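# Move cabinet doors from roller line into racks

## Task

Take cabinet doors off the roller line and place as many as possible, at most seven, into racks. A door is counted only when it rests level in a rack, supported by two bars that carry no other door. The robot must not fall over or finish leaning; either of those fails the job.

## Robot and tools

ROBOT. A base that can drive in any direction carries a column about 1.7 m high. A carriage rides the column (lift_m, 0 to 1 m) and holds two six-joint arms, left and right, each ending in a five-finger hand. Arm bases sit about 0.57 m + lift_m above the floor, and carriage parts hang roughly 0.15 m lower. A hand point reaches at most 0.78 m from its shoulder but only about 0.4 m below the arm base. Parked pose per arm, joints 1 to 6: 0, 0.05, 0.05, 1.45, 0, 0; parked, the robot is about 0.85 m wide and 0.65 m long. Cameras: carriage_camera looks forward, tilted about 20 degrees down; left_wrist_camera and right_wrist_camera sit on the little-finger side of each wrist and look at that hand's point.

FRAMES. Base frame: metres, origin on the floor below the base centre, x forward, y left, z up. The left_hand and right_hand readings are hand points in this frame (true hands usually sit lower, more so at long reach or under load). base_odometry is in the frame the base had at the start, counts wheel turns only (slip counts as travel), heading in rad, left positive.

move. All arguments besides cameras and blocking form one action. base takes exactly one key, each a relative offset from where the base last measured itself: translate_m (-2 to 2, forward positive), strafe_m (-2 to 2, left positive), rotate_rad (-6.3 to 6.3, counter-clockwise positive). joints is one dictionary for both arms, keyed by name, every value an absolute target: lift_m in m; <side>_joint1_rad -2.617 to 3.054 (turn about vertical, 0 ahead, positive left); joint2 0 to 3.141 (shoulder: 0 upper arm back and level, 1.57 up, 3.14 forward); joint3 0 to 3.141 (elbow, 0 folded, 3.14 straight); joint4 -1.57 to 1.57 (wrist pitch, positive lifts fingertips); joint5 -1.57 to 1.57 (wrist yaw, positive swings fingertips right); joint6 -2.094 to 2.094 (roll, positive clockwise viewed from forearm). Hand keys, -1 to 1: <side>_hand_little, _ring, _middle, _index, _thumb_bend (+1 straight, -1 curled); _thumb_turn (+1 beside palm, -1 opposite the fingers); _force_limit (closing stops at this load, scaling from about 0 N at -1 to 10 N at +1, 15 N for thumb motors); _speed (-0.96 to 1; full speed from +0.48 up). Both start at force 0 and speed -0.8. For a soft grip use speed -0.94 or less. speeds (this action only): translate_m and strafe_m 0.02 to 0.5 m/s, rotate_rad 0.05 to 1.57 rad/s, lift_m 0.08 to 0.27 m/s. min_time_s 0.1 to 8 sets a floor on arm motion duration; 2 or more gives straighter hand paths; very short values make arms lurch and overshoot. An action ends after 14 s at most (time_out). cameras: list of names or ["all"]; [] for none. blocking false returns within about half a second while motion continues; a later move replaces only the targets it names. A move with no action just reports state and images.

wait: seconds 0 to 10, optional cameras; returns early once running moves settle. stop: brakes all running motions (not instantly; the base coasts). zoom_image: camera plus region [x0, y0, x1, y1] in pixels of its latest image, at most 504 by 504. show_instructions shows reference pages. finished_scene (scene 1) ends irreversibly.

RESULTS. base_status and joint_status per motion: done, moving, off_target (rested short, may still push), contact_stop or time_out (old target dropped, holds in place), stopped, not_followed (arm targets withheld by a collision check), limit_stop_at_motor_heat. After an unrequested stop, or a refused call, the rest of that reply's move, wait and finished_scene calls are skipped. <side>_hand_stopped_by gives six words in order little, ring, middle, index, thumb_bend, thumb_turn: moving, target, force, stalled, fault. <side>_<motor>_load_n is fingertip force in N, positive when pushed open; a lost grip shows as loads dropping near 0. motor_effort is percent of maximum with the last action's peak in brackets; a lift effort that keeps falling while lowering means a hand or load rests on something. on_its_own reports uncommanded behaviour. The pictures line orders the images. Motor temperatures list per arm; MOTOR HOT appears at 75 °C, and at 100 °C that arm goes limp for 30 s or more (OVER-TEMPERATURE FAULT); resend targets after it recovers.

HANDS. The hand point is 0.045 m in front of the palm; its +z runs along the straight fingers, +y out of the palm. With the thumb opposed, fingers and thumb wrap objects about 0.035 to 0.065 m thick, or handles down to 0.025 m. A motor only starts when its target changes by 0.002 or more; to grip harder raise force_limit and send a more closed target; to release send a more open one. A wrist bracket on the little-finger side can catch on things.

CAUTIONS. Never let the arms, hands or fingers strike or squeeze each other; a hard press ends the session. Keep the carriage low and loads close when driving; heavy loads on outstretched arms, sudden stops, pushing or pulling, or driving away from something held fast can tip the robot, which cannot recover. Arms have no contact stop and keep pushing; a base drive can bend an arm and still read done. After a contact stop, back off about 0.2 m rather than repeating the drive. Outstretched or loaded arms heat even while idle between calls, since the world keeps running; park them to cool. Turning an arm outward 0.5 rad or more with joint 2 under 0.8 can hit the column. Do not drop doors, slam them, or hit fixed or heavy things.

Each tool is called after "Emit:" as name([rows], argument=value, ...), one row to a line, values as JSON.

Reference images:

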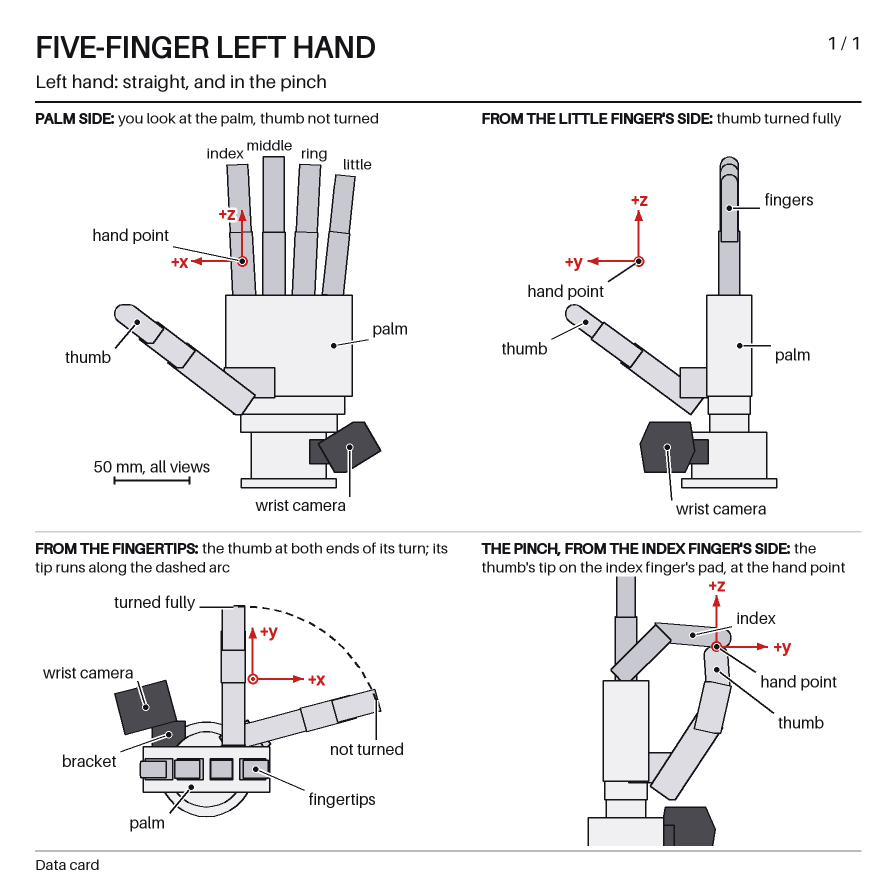

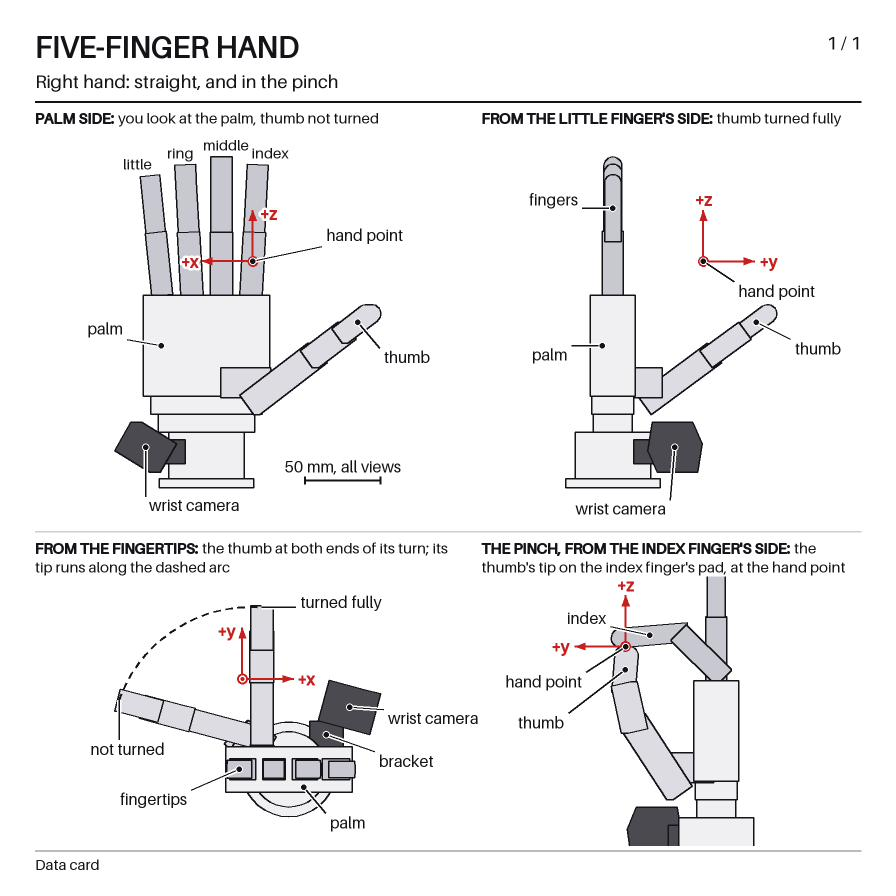

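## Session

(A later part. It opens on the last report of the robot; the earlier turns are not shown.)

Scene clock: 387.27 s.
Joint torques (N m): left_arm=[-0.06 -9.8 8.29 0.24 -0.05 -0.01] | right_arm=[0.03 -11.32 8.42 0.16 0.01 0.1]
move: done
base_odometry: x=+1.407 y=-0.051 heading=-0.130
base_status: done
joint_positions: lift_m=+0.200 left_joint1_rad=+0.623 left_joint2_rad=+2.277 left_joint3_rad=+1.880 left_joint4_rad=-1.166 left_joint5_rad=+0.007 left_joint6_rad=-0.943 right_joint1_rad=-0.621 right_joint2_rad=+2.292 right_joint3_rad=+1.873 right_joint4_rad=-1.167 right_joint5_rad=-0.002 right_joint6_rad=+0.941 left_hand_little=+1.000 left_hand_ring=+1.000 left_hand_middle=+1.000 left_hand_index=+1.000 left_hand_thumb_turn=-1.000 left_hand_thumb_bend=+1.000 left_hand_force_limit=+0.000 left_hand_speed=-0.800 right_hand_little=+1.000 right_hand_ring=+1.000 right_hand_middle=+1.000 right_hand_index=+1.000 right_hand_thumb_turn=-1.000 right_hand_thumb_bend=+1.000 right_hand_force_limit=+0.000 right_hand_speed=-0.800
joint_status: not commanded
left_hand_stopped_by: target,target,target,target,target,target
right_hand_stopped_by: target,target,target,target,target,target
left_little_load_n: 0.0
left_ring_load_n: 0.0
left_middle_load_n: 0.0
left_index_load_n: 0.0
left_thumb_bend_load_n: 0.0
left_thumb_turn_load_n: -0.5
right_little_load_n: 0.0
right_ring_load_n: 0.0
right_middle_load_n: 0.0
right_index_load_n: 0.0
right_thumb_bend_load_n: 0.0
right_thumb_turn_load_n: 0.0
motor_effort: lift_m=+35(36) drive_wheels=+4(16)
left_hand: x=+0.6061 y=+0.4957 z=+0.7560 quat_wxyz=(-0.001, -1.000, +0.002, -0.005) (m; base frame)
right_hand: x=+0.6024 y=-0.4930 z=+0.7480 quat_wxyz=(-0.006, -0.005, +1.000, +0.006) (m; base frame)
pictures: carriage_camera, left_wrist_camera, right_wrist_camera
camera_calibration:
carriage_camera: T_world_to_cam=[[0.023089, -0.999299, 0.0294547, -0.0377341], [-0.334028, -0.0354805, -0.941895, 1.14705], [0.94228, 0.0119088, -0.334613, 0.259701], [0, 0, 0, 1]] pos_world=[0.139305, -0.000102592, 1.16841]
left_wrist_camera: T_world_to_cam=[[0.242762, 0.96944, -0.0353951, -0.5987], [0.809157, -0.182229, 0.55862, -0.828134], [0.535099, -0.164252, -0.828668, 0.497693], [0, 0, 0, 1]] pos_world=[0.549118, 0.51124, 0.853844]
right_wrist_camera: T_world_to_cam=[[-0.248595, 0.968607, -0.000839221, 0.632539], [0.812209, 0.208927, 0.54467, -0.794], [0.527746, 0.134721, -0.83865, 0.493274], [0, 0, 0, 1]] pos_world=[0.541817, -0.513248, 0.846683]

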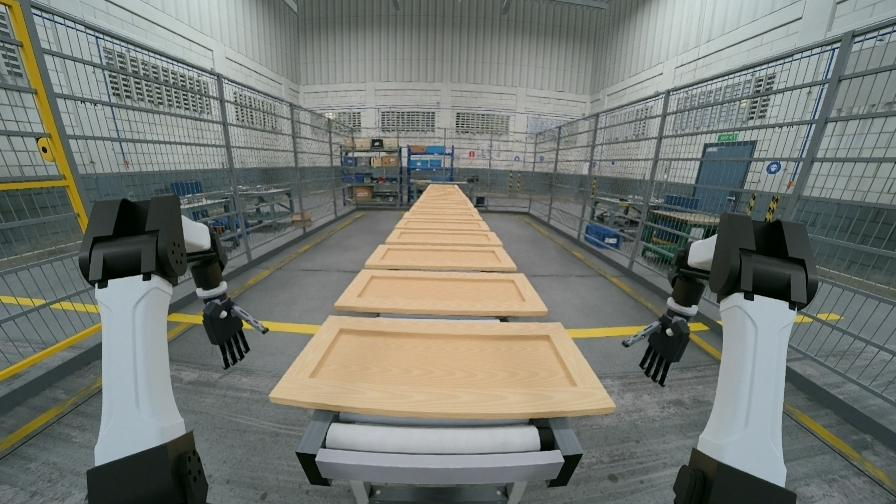

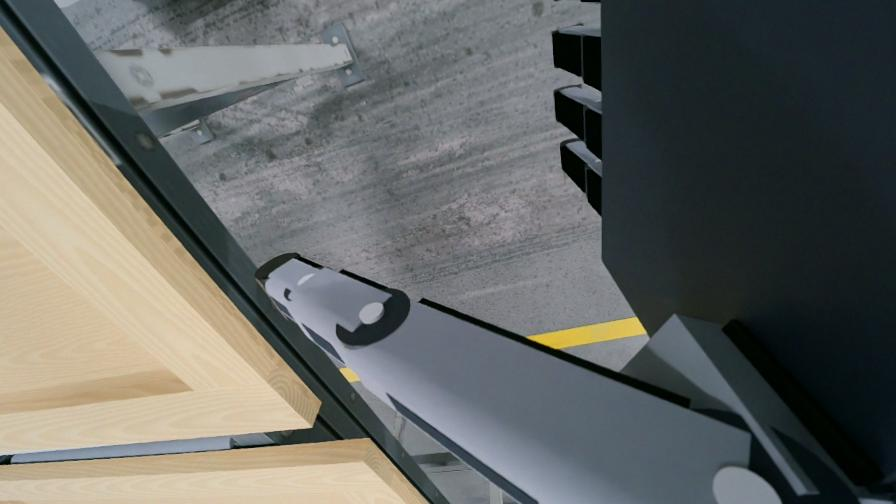

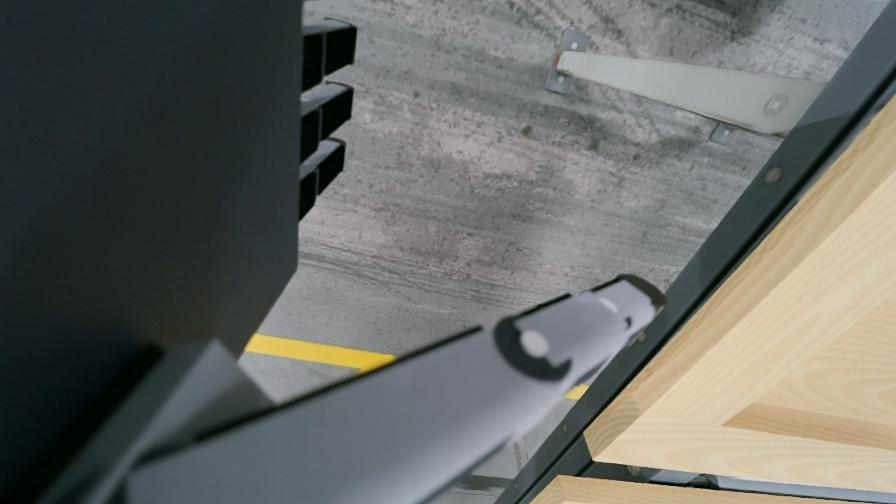

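Emit:
move(joints={"lift_m": 0.125, "left_joint1_rad": 0.5, "left_joint2_rad": 2.1, "left_joint3_rad": 1.7, "left_joint4_rad": -1.17, "left_joint5_rad": 0, "left_joint6_rad": -1.07, "right_joint1_rad": -0.5, "right_joint2_rad": 2.085, "right_joint3_rad": 1.7, "right_joint4_rad": -1.17, "right_joint5_rad": 0, "right_joint6_rad": 1.07}, cameras=["all"])

Scene clock: 418.50 s.
Joint torques (N m): left_arm=[0.73 -13.35 5.37 0.19 -0.07 0.02] | right_arm=[-0.54 -14.48 5.2 0.19 0.01 0.11]
Motor temperatures (°C): left_arm=[28 39 40 26 25 25] | right_arm=[26 46 41 25 26 27]
move: done
base_odometry: x=+1.407 y=-0.051 heading=-0.130
base_status: not commanded
joint_positions: lift_m=+0.125 left_joint1_rad=+0.495 left_joint2_rad=+2.133 left_joint3_rad=+1.708 left_joint4_rad=-1.165 left_joint5_rad=+0.007 left_joint6_rad=-1.063 right_joint1_rad=-0.494 right_joint2_rad=+2.125 right_joint3_rad=+1.708 right_joint4_rad=-1.171 right_joint5_rad=-0.002 right_joint6_rad=+1.060 left_hand_little=+1.000 left_hand_ring=+1.000 left_hand_middle=+1.000 left_hand_index=+1.000 left_hand_thumb_turn=-1.000 left_hand_thumb_bend=+1.000 left_hand_force_limit=+0.000 left_hand_speed=-0.800 right_hand_little=+1.000 right_hand_ring=+1.000 right_hand_middle=+1.000 right_hand_index=+1.000 right_hand_thumb_turn=-1.000 right_hand_thumb_bend=+1.000 right_hand_force_limit=+0.000 right_hand_speed=-0.800
joint_status: all done
left_hand_stopped_by: target,target,target,target,target,target
right_hand_stopped_by: target,target,target,target,target,target
left_little_load_n: 0.0
left_ring_load_n: 0.0
left_middle_load_n: 0.0
left_index_load_n: 0.0
left_thumb_bend_load_n: 0.0
left_thumb_turn_load_n: 0.0
right_little_load_n: 0.0
right_ring_load_n: 0.0
right_middle_load_n: 0.0
right_index_load_n: 0.0
right_thumb_bend_load_n: 0.0
right_thumb_turn_load_n: 0.0
motor_effort: lift_m=+37(39) drive_wheels=+4(5)
left_hand: x=+0.6010 y=+0.4287 z=+0.6967 quat_wxyz=(-0.008, -1.000, +0.007, +0.007) (m; base frame)
right_hand: x=+0.5997 y=-0.4287 z=+0.6995 quat_wxyz=(-0.007, -0.008, +1.000, +0.005) (m; base frame)
pictures: carriage_camera, left_wrist_camera, right_wrist_camera
camera_calibration:
carriage_camera: T_world_to_cam=[[0.023089, -0.999299, 0.0294547, -0.0355221], [-0.334028, -0.0354805, -0.941895, 1.07631], [0.94228, 0.0119088, -0.334613, 0.234572], [0, 0, 0, 1]] pos_world=[0.139305, -0.000102592, 1.09331]
left_wrist_camera: T_world_to_cam=[[0.250515, 0.966578, -0.0544844, -0.5248], [0.820923, -0.18226, 0.541171, -0.797991], [0.513154, -0.180299, -0.839146, 0.467531], [0, 0, 0, 1]] pos_world=[0.546645, 0.446114, 0.795582]
right_wrist_camera: T_world_to_cam=[[-0.255611, 0.96678, -0.000598895, 0.572853], [0.812241, 0.215088, 0.542219, -0.774557], [0.524335, 0.138111, -0.840237, 0.449955], [0, 0, 0, 1]] pos_world=[0.539628, -0.449369, 0.798392]

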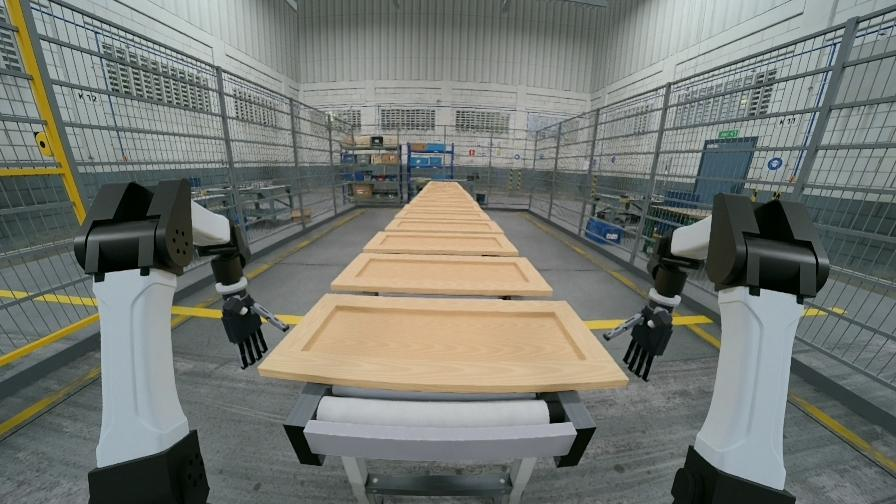

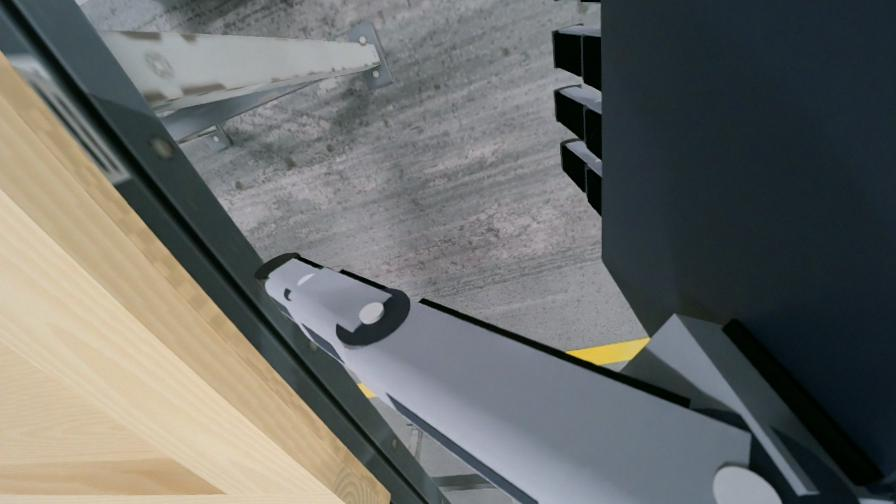

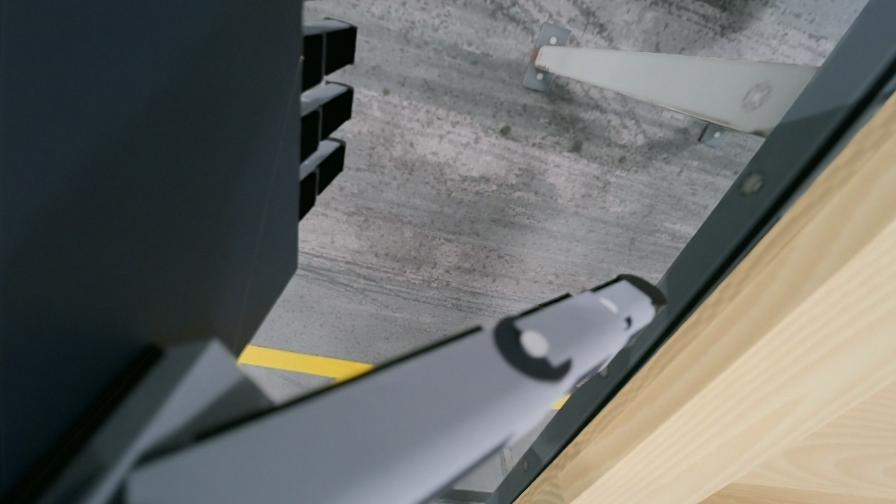

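Emit:
move(joints={"lift_m": 0.136, "left_joint1_rad": 0.24, "left_joint2_rad": 2.1, "left_joint3_rad": 1.7, "left_joint4_rad": -1.17, "left_joint5_rad": 0, "left_joint6_rad": -1.33, "right_joint1_rad": -0.24, "right_joint2_rad": 2.085, "right_joint3_rad": 1.7, "right_joint4_rad": -1.17, "right_joint5_rad": 0, "right_joint6_rad": 1.33}, min_time_s=1.5, cameras=["all"])

Scene clock: 429.33 s.
Joint torques (N m): left_arm=[-3.14 -12.49 5.64 0.07 0.69 -0.04] | right_arm=[1.46 -13.61 5.42 0.22 -0.1 0.08]
Motor temperatures (°C): left_arm=[28 45 39 26 25 25] | right_arm=[26 49 40 25 26 27]
move: off_target
base_odometry: x=+1.407 y=-0.051 heading=-0.130
base_status: not commanded
joint_positions: lift_m=+0.136 left_joint1_rad=+0.284 left_joint2_rad=+2.123 left_joint3_rad=+1.706 left_joint4_rad=-1.148 left_joint5_rad=-0.057 left_joint6_rad=-1.320 right_joint1_rad=-0.255 right_joint2_rad=+2.116 right_joint3_rad=+1.705 right_joint4_rad=-1.171 right_joint5_rad=+0.008 right_joint6_rad=+1.323 left_hand_little=+1.000 left_hand_ring=+1.000 left_hand_middle=+1.000 left_hand_index=+1.000 left_hand_thumb_turn=-1.000 left_hand_thumb_bend=+0.999 left_hand_force_limit=+0.000 left_hand_speed=-0.800 right_hand_little=+1.000 right_hand_ring=+1.000 right_hand_middle=+1.000 right_hand_index=+1.000 right_hand_thumb_turn=-1.000 right_hand_thumb_bend=+1.000 right_hand_force_limit=+0.000 right_hand_speed=-0.800
joint_status: left_joint1_rad off_target (ended at +0.285, target +0.240); left_joint5_rad off_target (ended at -0.057, target +0.000); the others done
left_hand_stopped_by: target,target,target,target,target,target
right_hand_stopped_by: target,target,target,target,target,target
left_little_load_n: 0.0
left_ring_load_n: 0.0
left_middle_load_n: 0.0
left_index_load_n: 0.0
left_thumb_bend_load_n: -2.5
left_thumb_turn_load_n: -2.5
right_little_load_n: 0.0
right_ring_load_n: 0.0
right_middle_load_n: 0.0
right_index_load_n: 0.0
right_thumb_bend_load_n: 0.0
right_thumb_turn_load_n: 0.0
motor_effort: lift_m=+36(45) drive_wheels=+4(8)
left_hand: x=+0.6371 y=+0.3652 z=+0.7074 quat_wxyz=(+0.028, -0.999, -0.017, +0.004) (m; base frame)
right_hand: x=+0.6356 y=-0.3421 z=+0.7124 quat_wxyz=(-0.006, +0.004, +1.000, -0.002) (m; base frame)
pictures: carriage_camera, left_wrist_camera, right_wrist_camera
camera_calibration:
carriage_camera: T_world_to_cam=[[0.023089, -0.999299, 0.0294547, -0.0358461], [-0.334028, -0.0354805, -0.941895, 1.08667], [0.94228, 0.0119088, -0.334613, 0.238253], [0, 0, 0, 1]] pos_world=[0.139305, -0.000102592, 1.10431]
left_wrist_camera: T_world_to_cam=[[0.204914, 0.978633, 0.016985, -0.49769], [0.826678, -0.182335, 0.532314, -0.842413], [0.524037, -0.0950374, -0.846377, 0.413574], [0, 0, 0, 1]] pos_world=[0.58166, 0.372759, 0.806921]
right_wrist_camera: T_world_to_cam=[[-0.232485, 0.972466, -0.0161582, 0.496658], [0.816416, 0.204154, 0.540172, -0.834253], [0.528597, 0.11239, -0.8414, 0.419355], [0, 0, 0, 1]] pos_world=[0.574893, -0.359798, 0.81151]

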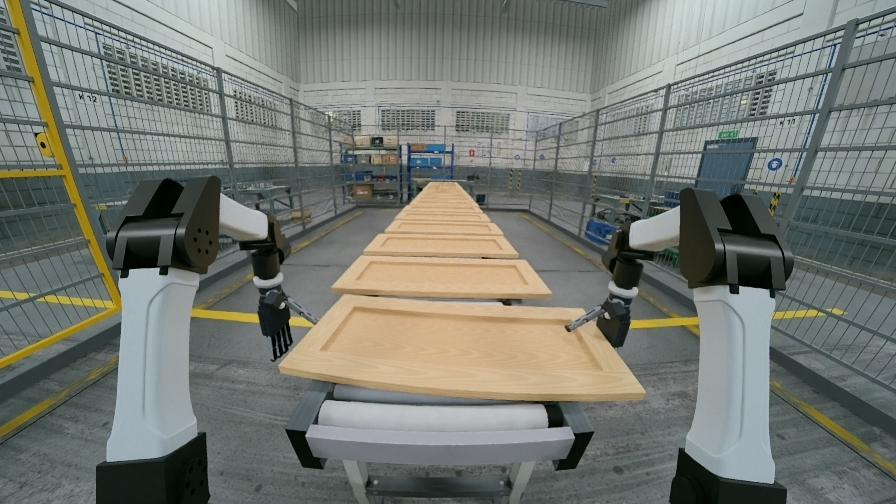

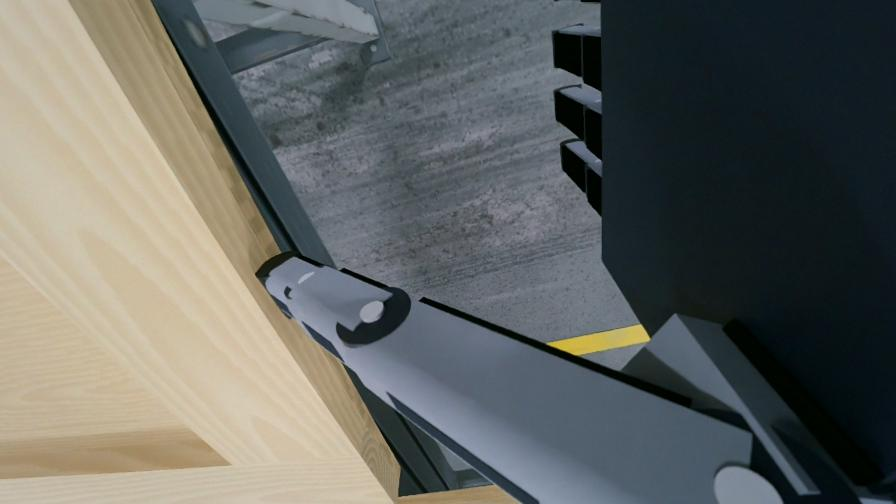

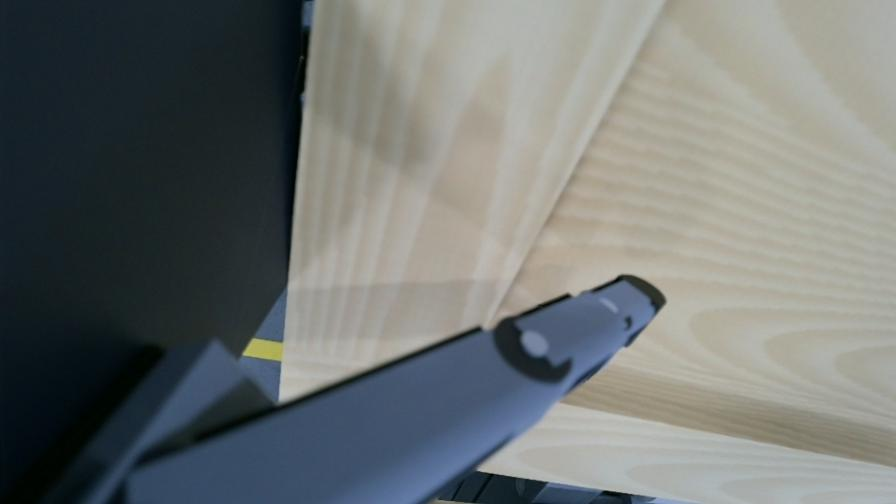

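Emit:
move(joints={"lift_m": 0.15, "left_joint1_rad": 0.4, "left_joint6_rad": -1.17}, cameras=[])

Emit:
move(joints={"left_joint1_rad": 0.24, "left_joint6_rad": -1.33}, min_time_s=1.0, cameras=["all"])

Scene clock: 444.30 s.
Joint torques (N m): left_arm=[-0.27 -11.77 5.96 0.13 0.21 0.17] | right_arm=[0.72 -13.07 5.49 0.22 -0.1 0.08]
Motor temperatures (°C): left_arm=[29 50 38 26 25 25] | right_arm=[26 47 39 25 26 27]
move: done
base_odometry: x=+1.407 y=-0.051 heading=-0.130
base_status: not commanded
joint_positions: lift_m=+0.150 left_joint1_rad=+0.407 left_joint2_rad=+2.116 left_joint3_rad=+1.704 left_joint4_rad=-1.152 left_joint5_rad=-0.015 left_joint6_rad=-1.178 right_joint1_rad=-0.248 right_joint2_rad=+2.111 right_joint3_rad=+1.704 right_joint4_rad=-1.171 right_joint5_rad=+0.009 right_joint6_rad=+1.324 left_hand_little=+1.000 left_hand_ring=+1.000 left_hand_middle=+1.000 left_hand_index=+1.000 left_hand_thumb_turn=-1.000 left_hand_thumb_bend=+1.000 left_hand_force_limit=+0.000 left_hand_speed=-0.800 right_hand_little=+1.000 right_hand_ring=+1.000 right_hand_middle=+1.000 right_hand_index=+1.000 right_hand_thumb_turn=-1.000 right_hand_thumb_bend=+1.000 right_hand_force_limit=+0.000 right_hand_speed=-0.800
joint_status: all done
left_hand_stopped_by: target,target,target,target,target,target
right_hand_stopped_by: target,target,target,target,target,target
left_little_load_n: 0.0
left_ring_load_n: 0.0
left_middle_load_n: 0.0
left_index_load_n: 0.0
left_thumb_bend_load_n: 0.0
left_thumb_turn_load_n: 0.0
right_little_load_n: 0.0
right_ring_load_n: 0.0
right_middle_load_n: 0.5
right_index_load_n: 0.0
right_thumb_bend_load_n: 0.0
right_thumb_turn_load_n: 0.0
on_its_own: left_joint5_rad moved +0.042 to your old target +0.000
motor_effort: lift_m=+36(44) drive_wheels=+5(8)
left_hand: x=+0.6199 y=+0.4031 z=+0.7259 quat_wxyz=(+0.008, -1.000, -0.007, +0.000) (m; base frame)
right_hand: x=+0.6362 y=-0.3391 z=+0.7282 quat_wxyz=(-0.004, +0.000, +1.000, -0.003) (m; base frame)
pictures: none
No camera images: "cameras" was empty.

Scene clock: 445.60 s.
Joint torques (N m): left_arm=[-0.31 -11.85 5.87 0.13 0.17 0.01] | right_arm=[0.72 -13.05 5.5 0.23 -0.11 0.06]
move: done
base_odometry: x=+1.407 y=-0.051 heading=-0.130
base_status: not commanded
joint_positions: lift_m=+0.150 left_joint1_rad=+0.247 left_joint2_rad=+2.116 left_joint3_rad=+1.704 left_joint4_rad=-1.152 left_joint5_rad=-0.013 left_joint6_rad=-1.322 right_joint1_rad=-0.248 right_joint2_rad=+2.111 right_joint3_rad=+1.704 right_joint4_rad=-1.171 right_joint5_rad=+0.009 right_joint6_rad=+1.324 left_hand_little=+1.000 left_hand_ring=+1.000 left_hand_middle=+1.000 left_hand_index=+1.000 left_hand_thumb_turn=-1.000 left_hand_thumb_bend=+1.000 left_hand_force_limit=+0.000 left_hand_speed=-0.800 right_hand_little=+1.000 right_hand_ring=+1.000 right_hand_middle=+1.000 right_hand_index=+1.000 right_hand_thumb_turn=-1.000 right_hand_thumb_bend=+1.000 right_hand_force_limit=+0.000 right_hand_speed=-0.800
joint_status: all done
left_hand_stopped_by: target,target,target,target,target,target
right_hand_stopped_by: target,target,target,target,target,target
left_little_load_n: 0.0
left_ring_load_n: 0.0
left_middle_load_n: 0.0
left_index_load_n: 0.0
left_thumb_bend_load_n: 0.0
left_thumb_turn_load_n: -0.5
right_little_load_n: 0.0
right_ring_load_n: 0.0
right_middle_load_n: 0.0
right_index_load_n: 0.0
right_thumb_bend_load_n: 0.0
right_thumb_turn_load_n: 0.0
motor_effort: lift_m=+37(37) drive_wheels=+5(5)
left_hand: x=+0.6404 y=+0.3406 z=+0.7261 quat_wxyz=(+0.007, -1.000, +0.001, -0.002) (m; base frame)
right_hand: x=+0.6362 y=-0.3391 z=+0.7282 quat_wxyz=(-0.004, +0.000, +1.000, -0.003) (m; base frame)
pictures: carriage_camera, left_wrist_camera, right_wrist_camera
camera_calibration:
carriage_camera: T_world_to_cam=[[0.023089, -0.999299, 0.0294547, -0.0362584], [-0.334028, -0.0354805, -0.941895, 1.09986], [0.94228, 0.0119088, -0.334613, 0.242937], [0, 0, 0, 1]] pos_world=[0.139305, -0.000102592, 1.11831]
left_wrist_camera: T_world_to_cam=[[0.240172, 0.970484, -0.021858, -0.466178], [0.813429, -0.188914, 0.550132, -0.861774], [0.529765, -0.149906, -0.834792, 0.431978], [0, 0, 0, 1]] pos_world=[0.584108, 0.354374, 0.824511]
right_wrist_camera: T_world_to_cam=[[-0.238667, 0.970917, -0.0189125, 0.499558], [0.812778, 0.210376, 0.543262, -0.841736], [0.531442, 0.114287, -0.83935, 0.429343], [0, 0, 0, 1]] pos_world=[0.575202, -0.357017, 0.8271]

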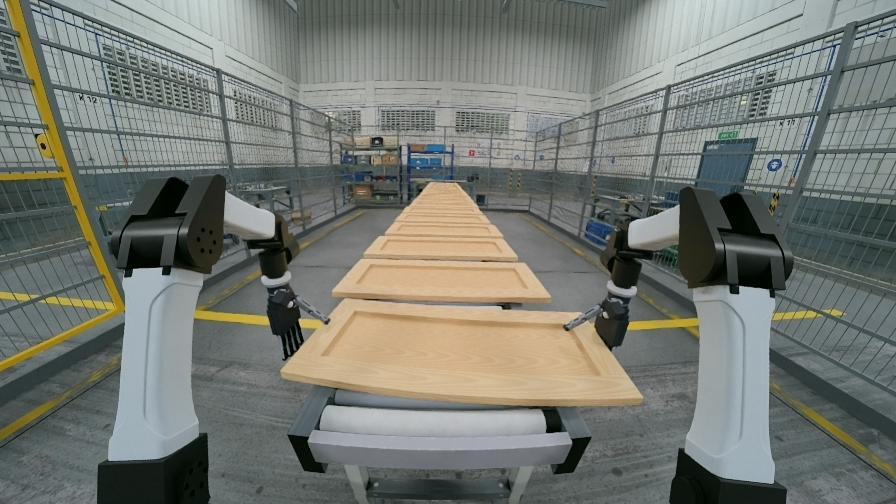

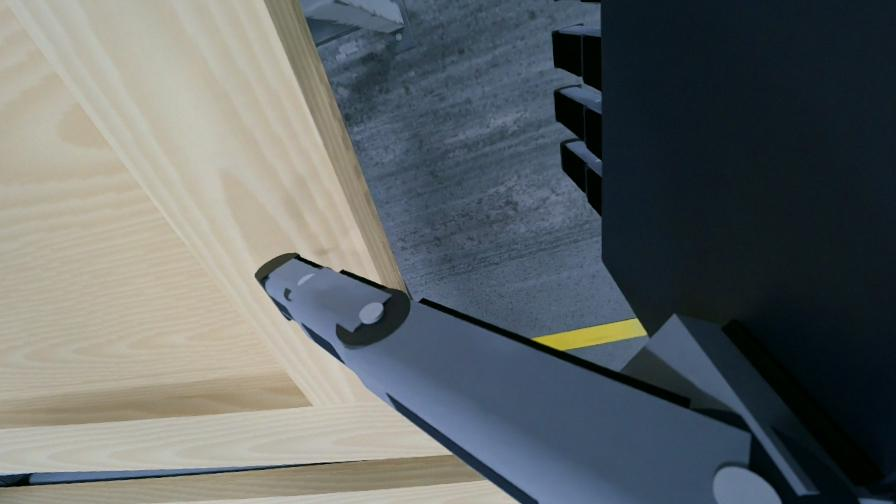

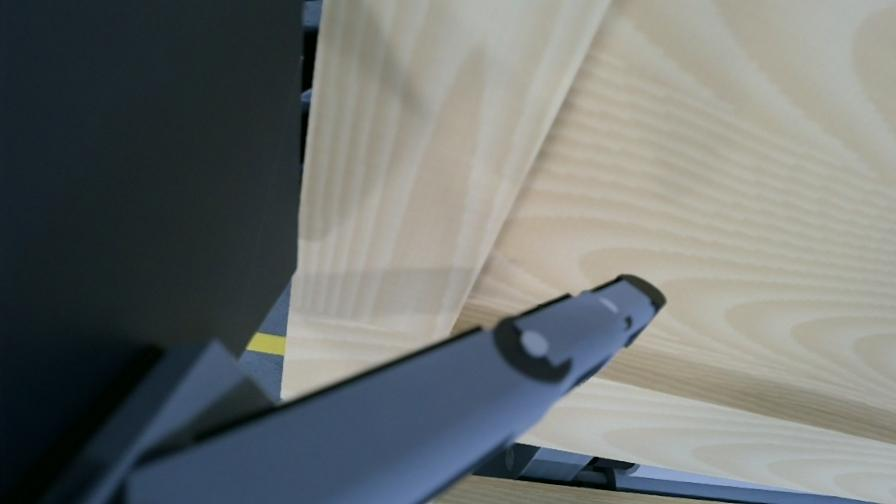

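Emit:
move(joints={"lift_m": 0.142, "left_joint1_rad": 0.19, "left_joint5_rad": 0, "left_joint6_rad": -1.38, "right_joint1_rad": -0.19, "right_joint6_rad": 1.38, "left_hand_speed": -0.5, "right_hand_speed": -0.5}, min_time_s=1.0, cameras=["all"])

Scene clock: 453.60 s.
Joint torques (N m): left_arm=[-0.32 -11.86 5.82 0.16 0.12 0.02] | right_arm=[2.59 -13.07 5.61 0.23 -0.41 0.01]
move: off_target
base_odometry: x=+1.407 y=-0.051 heading=-0.130
base_status: not commanded
joint_positions: lift_m=+0.142 left_joint1_rad=+0.197 left_joint2_rad=+2.115 left_joint3_rad=+1.704 left_joint4_rad=-1.157 left_joint5_rad=-0.007 left_joint6_rad=-1.372 right_joint1_rad=-0.216 right_joint2_rad=+2.110 right_joint3_rad=+1.703 right_joint4_rad=-1.170 right_joint5_rad=+0.040 right_joint6_rad=+1.379 left_hand_little=+1.000 left_hand_ring=+1.000 left_hand_middle=+1.000 left_hand_index=+1.000 left_hand_thumb_turn=-1.000 left_hand_thumb_bend=+1.000 left_hand_force_limit=+0.000 left_hand_speed=-0.500 right_hand_little=+1.000 right_hand_ring=+1.000 right_hand_middle=+1.000 right_hand_index=+1.000 right_hand_thumb_turn=-1.000 right_hand_thumb_bend=+1.000 right_hand_force_limit=+0.000 right_hand_speed=-0.500
joint_status: right_joint1_rad off_target (ended at -0.216, target -0.190); the others done
left_hand_stopped_by: target,target,target,target,target,target
right_hand_stopped_by: target,target,target,target,target,target
left_little_load_n: 0.0
left_ring_load_n: 0.0
left_middle_load_n: 0.0
left_index_load_n: 0.0
left_thumb_bend_load_n: 0.0
left_thumb_turn_load_n: 0.0
right_little_load_n: 0.0
right_ring_load_n: 0.0
right_middle_load_n: 0.0
right_index_load_n: 0.0
right_thumb_bend_load_n: 0.0
right_thumb_turn_load_n: 0.0
motor_effort: lift_m=+36(39) drive_wheels=+5(9)
left_hand: x=+0.6441 y=+0.3197 z=+0.7187 quat_wxyz=(+0.004, -1.000, +0.001, -0.001) (m; base frame)
right_hand: x=+0.6392 y=-0.3337 z=+0.7184 quat_wxyz=(-0.007, +0.012, +1.000, -0.019) (m; base frame)
pictures: carriage_camera, left_wrist_camera, right_wrist_camera
camera_calibration:
carriage_camera: T_world_to_cam=[[0.023089, -0.999299, 0.0294547, -0.0360228], [-0.334028, -0.0354805, -0.941895, 1.09232], [0.94228, 0.0119088, -0.334613, 0.24026], [0, 0, 0, 1]] pos_world=[0.139305, -0.000102592, 1.11031]
left_wrist_camera: T_world_to_cam=[[0.239031, 0.970587, -0.0287312, -0.441405], [0.814711, -0.184368, 0.549777, -0.866684], [0.528309, -0.154821, -0.834817, 0.423237], [0, 0, 0, 1]] pos_world=[0.588006, 0.334159, 0.817126]
right_wrist_camera: T_world_to_cam=[[-0.216088, 0.975169, -0.0484933, 0.503076], [0.820532, 0.208292, 0.532298, -0.837736], [0.529181, 0.075233, -0.845167, 0.411444], [0, 0, 0, 1]] pos_world=[0.57837, -0.347044, 0.818059]

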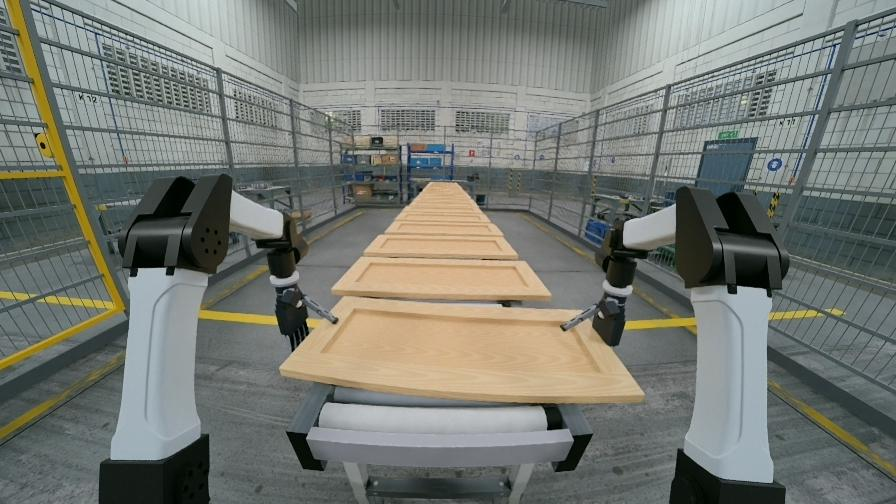

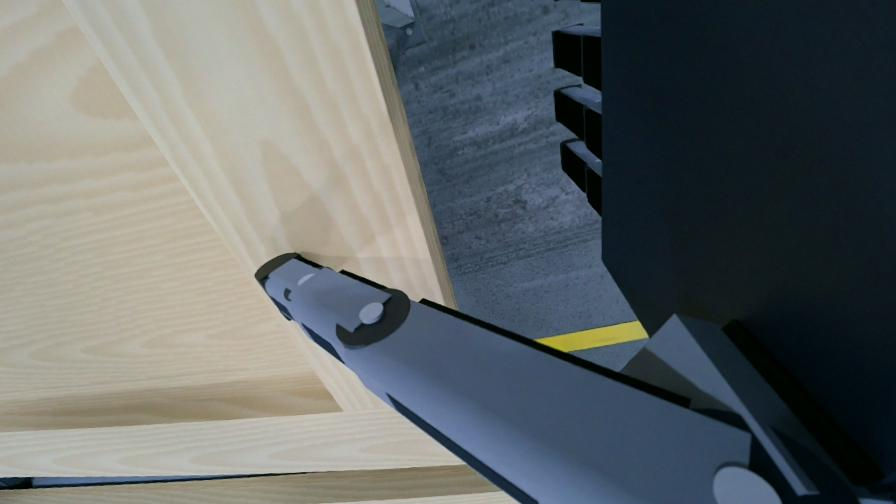

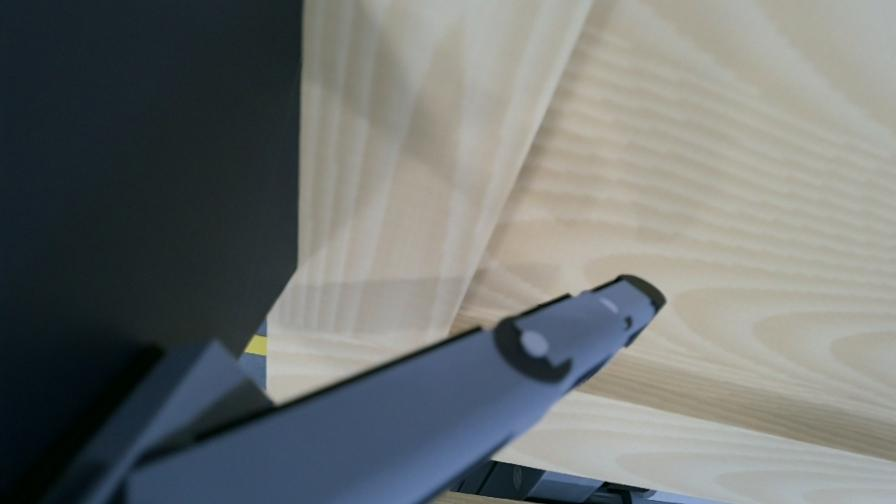

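Emit:
move(joints={"right_joint1_rad": -0.14, "right_joint6_rad": 1.42}, min_time_s=1.0, cameras=["left_wrist_camera", "carriage_camera"])

Scene clock: 468.97 s.
Joint torques (N m): left_arm=[-0.34 -11.84 5.97 0.17 0.13 0.01] | right_arm=[3.1 -13.05 5.65 0.11 -0.65 -0.03]
move: off_target
base_odometry: x=+1.407 y=-0.051 heading=-0.130
base_status: not commanded
joint_positions: lift_m=+0.142 left_joint1_rad=+0.197 left_joint2_rad=+2.115 left_joint3_rad=+1.704 left_joint4_rad=-1.157 left_joint5_rad=-0.007 left_joint6_rad=-1.373 right_joint1_rad=-0.172 right_joint2_rad=+2.110 right_joint3_rad=+1.703 right_joint4_rad=-1.154 right_joint5_rad=+0.065 right_joint6_rad=+1.423 left_hand_little=+1.000 left_hand_ring=+1.000 left_hand_middle=+1.000 left_hand_index=+1.000 left_hand_thumb_turn=-1.000 left_hand_thumb_bend=+1.000 left_hand_force_limit=+0.000 left_hand_speed=-0.500 right_hand_little=+1.000 right_hand_ring=+1.000 right_hand_middle=+1.000 right_hand_index=+1.000 right_hand_thumb_turn=-1.000 right_hand_thumb_bend=+1.000 right_hand_force_limit=+0.000 right_hand_speed=-0.500
joint_status: right_joint1_rad off_target (ended at -0.172, target -0.140); the others done
left_hand_stopped_by: target,target,target,target,target,target
right_hand_stopped_by: target,target,target,target,target,target
left_little_load_n: 0.0
left_ring_load_n: 0.0
left_middle_load_n: 0.0
left_index_load_n: 0.0
left_thumb_bend_load_n: 0.0
left_thumb_turn_load_n: 0.0
right_little_load_n: 0.0
right_ring_load_n: 0.0
right_middle_load_n: 0.0
right_index_load_n: 0.0
right_thumb_bend_load_n: -0.5
right_thumb_turn_load_n: 0.0
motor_effort: lift_m=+36(37) drive_wheels=+5(5)
left_hand: x=+0.6441 y=+0.3198 z=+0.7187 quat_wxyz=(+0.004, -1.000, +0.000, -0.001) (m; base frame)
right_hand: x=+0.6464 y=-0.3216 z=+0.7174 quat_wxyz=(+0.000, +0.012, +0.999, -0.033) (m; base frame)
pictures: carriage_camera, left_wrist_camera
camera_calibration:
carriage_camera: T_world_to_cam=[[0.023089, -0.999299, 0.0294547, -0.0360228], [-0.334028, -0.0354805, -0.941895, 1.09232], [0.94228, 0.0119088, -0.334613, 0.24026], [0, 0, 0, 1]] pos_world=[0.139305, -0.000102592, 1.11031]
left_wrist_camera: T_world_to_cam=[[0.238301, 0.970766, -0.0287421, -0.441027], [0.814833, -0.183744, 0.549805, -0.866989], [0.528451, -0.154439, -0.834798, 0.423009], [0, 0, 0, 1]] pos_world=[0.588008, 0.334159, 0.817126]

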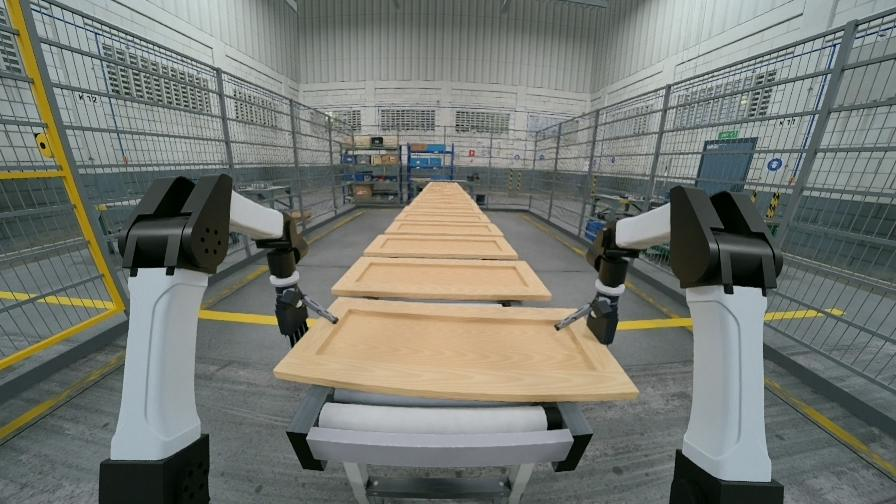

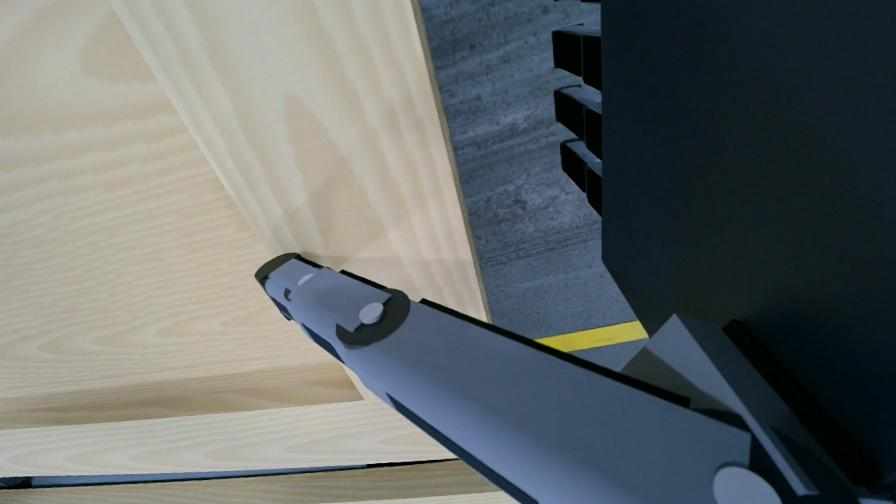

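Emit:
move(joints={"right_joint1_rad": -0.09, "right_joint6_rad": 1.46}, min_time_s=1.0, cameras=["left_wrist_camera", "right_wrist_camera"])

Scene clock: 478.67 s.
Joint torques (N m): left_arm=[-0.4 -11.77 5.87 0.15 0.11 0.01] | right_arm=[3.12 -13.05 5.64 0.09 -0.68 -0.03]
Motor temperatures (°C): left_arm=[28 55 37 26 25 25] | right_arm=[27 48 39 25 27 27]
move: off_target
base_odometry: x=+1.407 y=-0.052 heading=-0.130
base_status: not commanded
joint_positions: lift_m=+0.142 left_joint1_rad=+0.197 left_joint2_rad=+2.115 left_joint3_rad=+1.704 left_joint4_rad=-1.157 left_joint5_rad=-0.007 left_joint6_rad=-1.373 right_joint1_rad=-0.122 right_joint2_rad=+2.110 right_joint3_rad=+1.703 right_joint4_rad=-1.154 right_joint5_rad=+0.069 right_joint6_rad=+1.462 left_hand_little=+1.000 left_hand_ring=+1.000 left_hand_middle=+1.000 left_hand_index=+1.000 left_hand_thumb_turn=-1.000 left_hand_thumb_bend=+1.000 left_hand_force_limit=+0.000 left_hand_speed=-0.500 right_hand_little=+1.000 right_hand_ring=+1.000 right_hand_middle=+1.000 right_hand_index=+1.000 right_hand_thumb_turn=-1.000 right_hand_thumb_bend=+1.000 right_hand_force_limit=+0.000 right_hand_speed=-0.500
joint_status: right_joint1_rad off_target (ended at -0.122, target -0.090); the others done
left_hand_stopped_by: target,target,target,target,target,target
right_hand_stopped_by: target,target,target,target,target,target
left_little_load_n: 0.0
left_ring_load_n: 0.0
left_middle_load_n: 0.0
left_index_load_n: 0.0
left_thumb_bend_load_n: 0.0
left_thumb_turn_load_n: 0.0
right_little_load_n: 0.0
right_ring_load_n: 0.0
right_middle_load_n: 0.0
right_index_load_n: 0.0
right_thumb_bend_load_n: 0.0
right_thumb_turn_load_n: 0.0
motor_effort: lift_m=+36(37) drive_wheels=+5(5)
left_hand: x=+0.6441 y=+0.3198 z=+0.7187 quat_wxyz=(+0.004, -1.000, +0.000, -0.001) (m; base frame)
right_hand: x=+0.6494 y=-0.3024 z=+0.7173 quat_wxyz=(+0.001, +0.007, +0.999, -0.035) (m; base frame)
pictures: left_wrist_camera, right_wrist_camera
camera_calibration:
left_wrist_camera: T_world_to_cam=[[0.238301, 0.970766, -0.0287421, -0.441027], [0.814833, -0.183744, 0.549805, -0.866989], [0.528451, -0.154439, -0.834798, 0.423009], [0, 0, 0, 1]] pos_world=[0.588008, 0.334159, 0.817126]
right_wrist_camera: T_world_to_cam=[[-0.22511, 0.970831, -0.0825441, 0.503578], [0.809947, 0.233548, 0.537997, -0.841563], [0.541582, 0.0542523, -0.838895, 0.383875], [0, 0, 0, 1]] pos_world=[0.587082, -0.31317, 0.816357]

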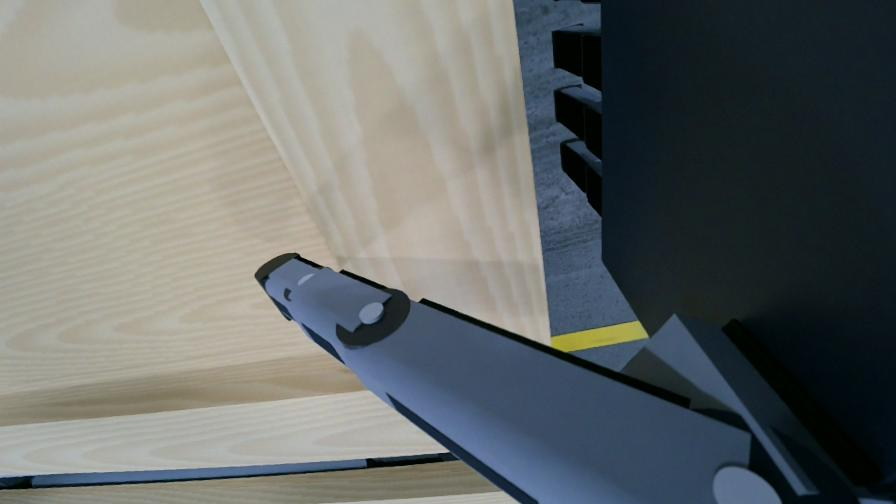

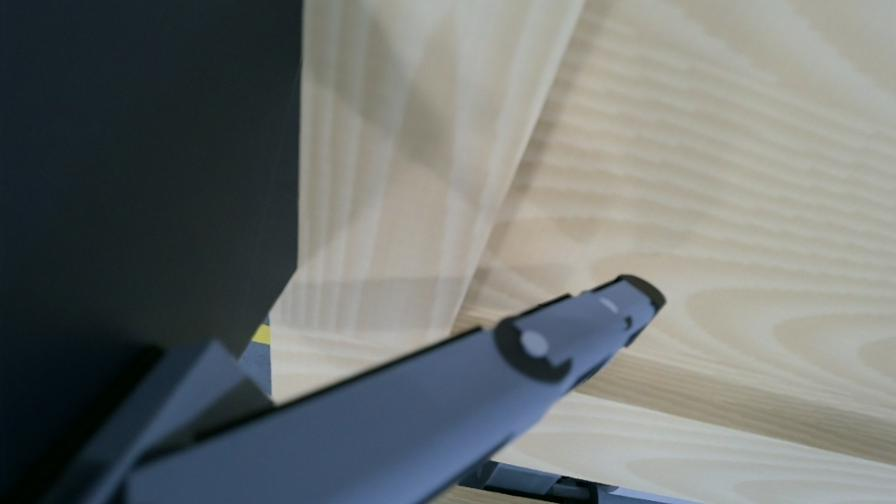

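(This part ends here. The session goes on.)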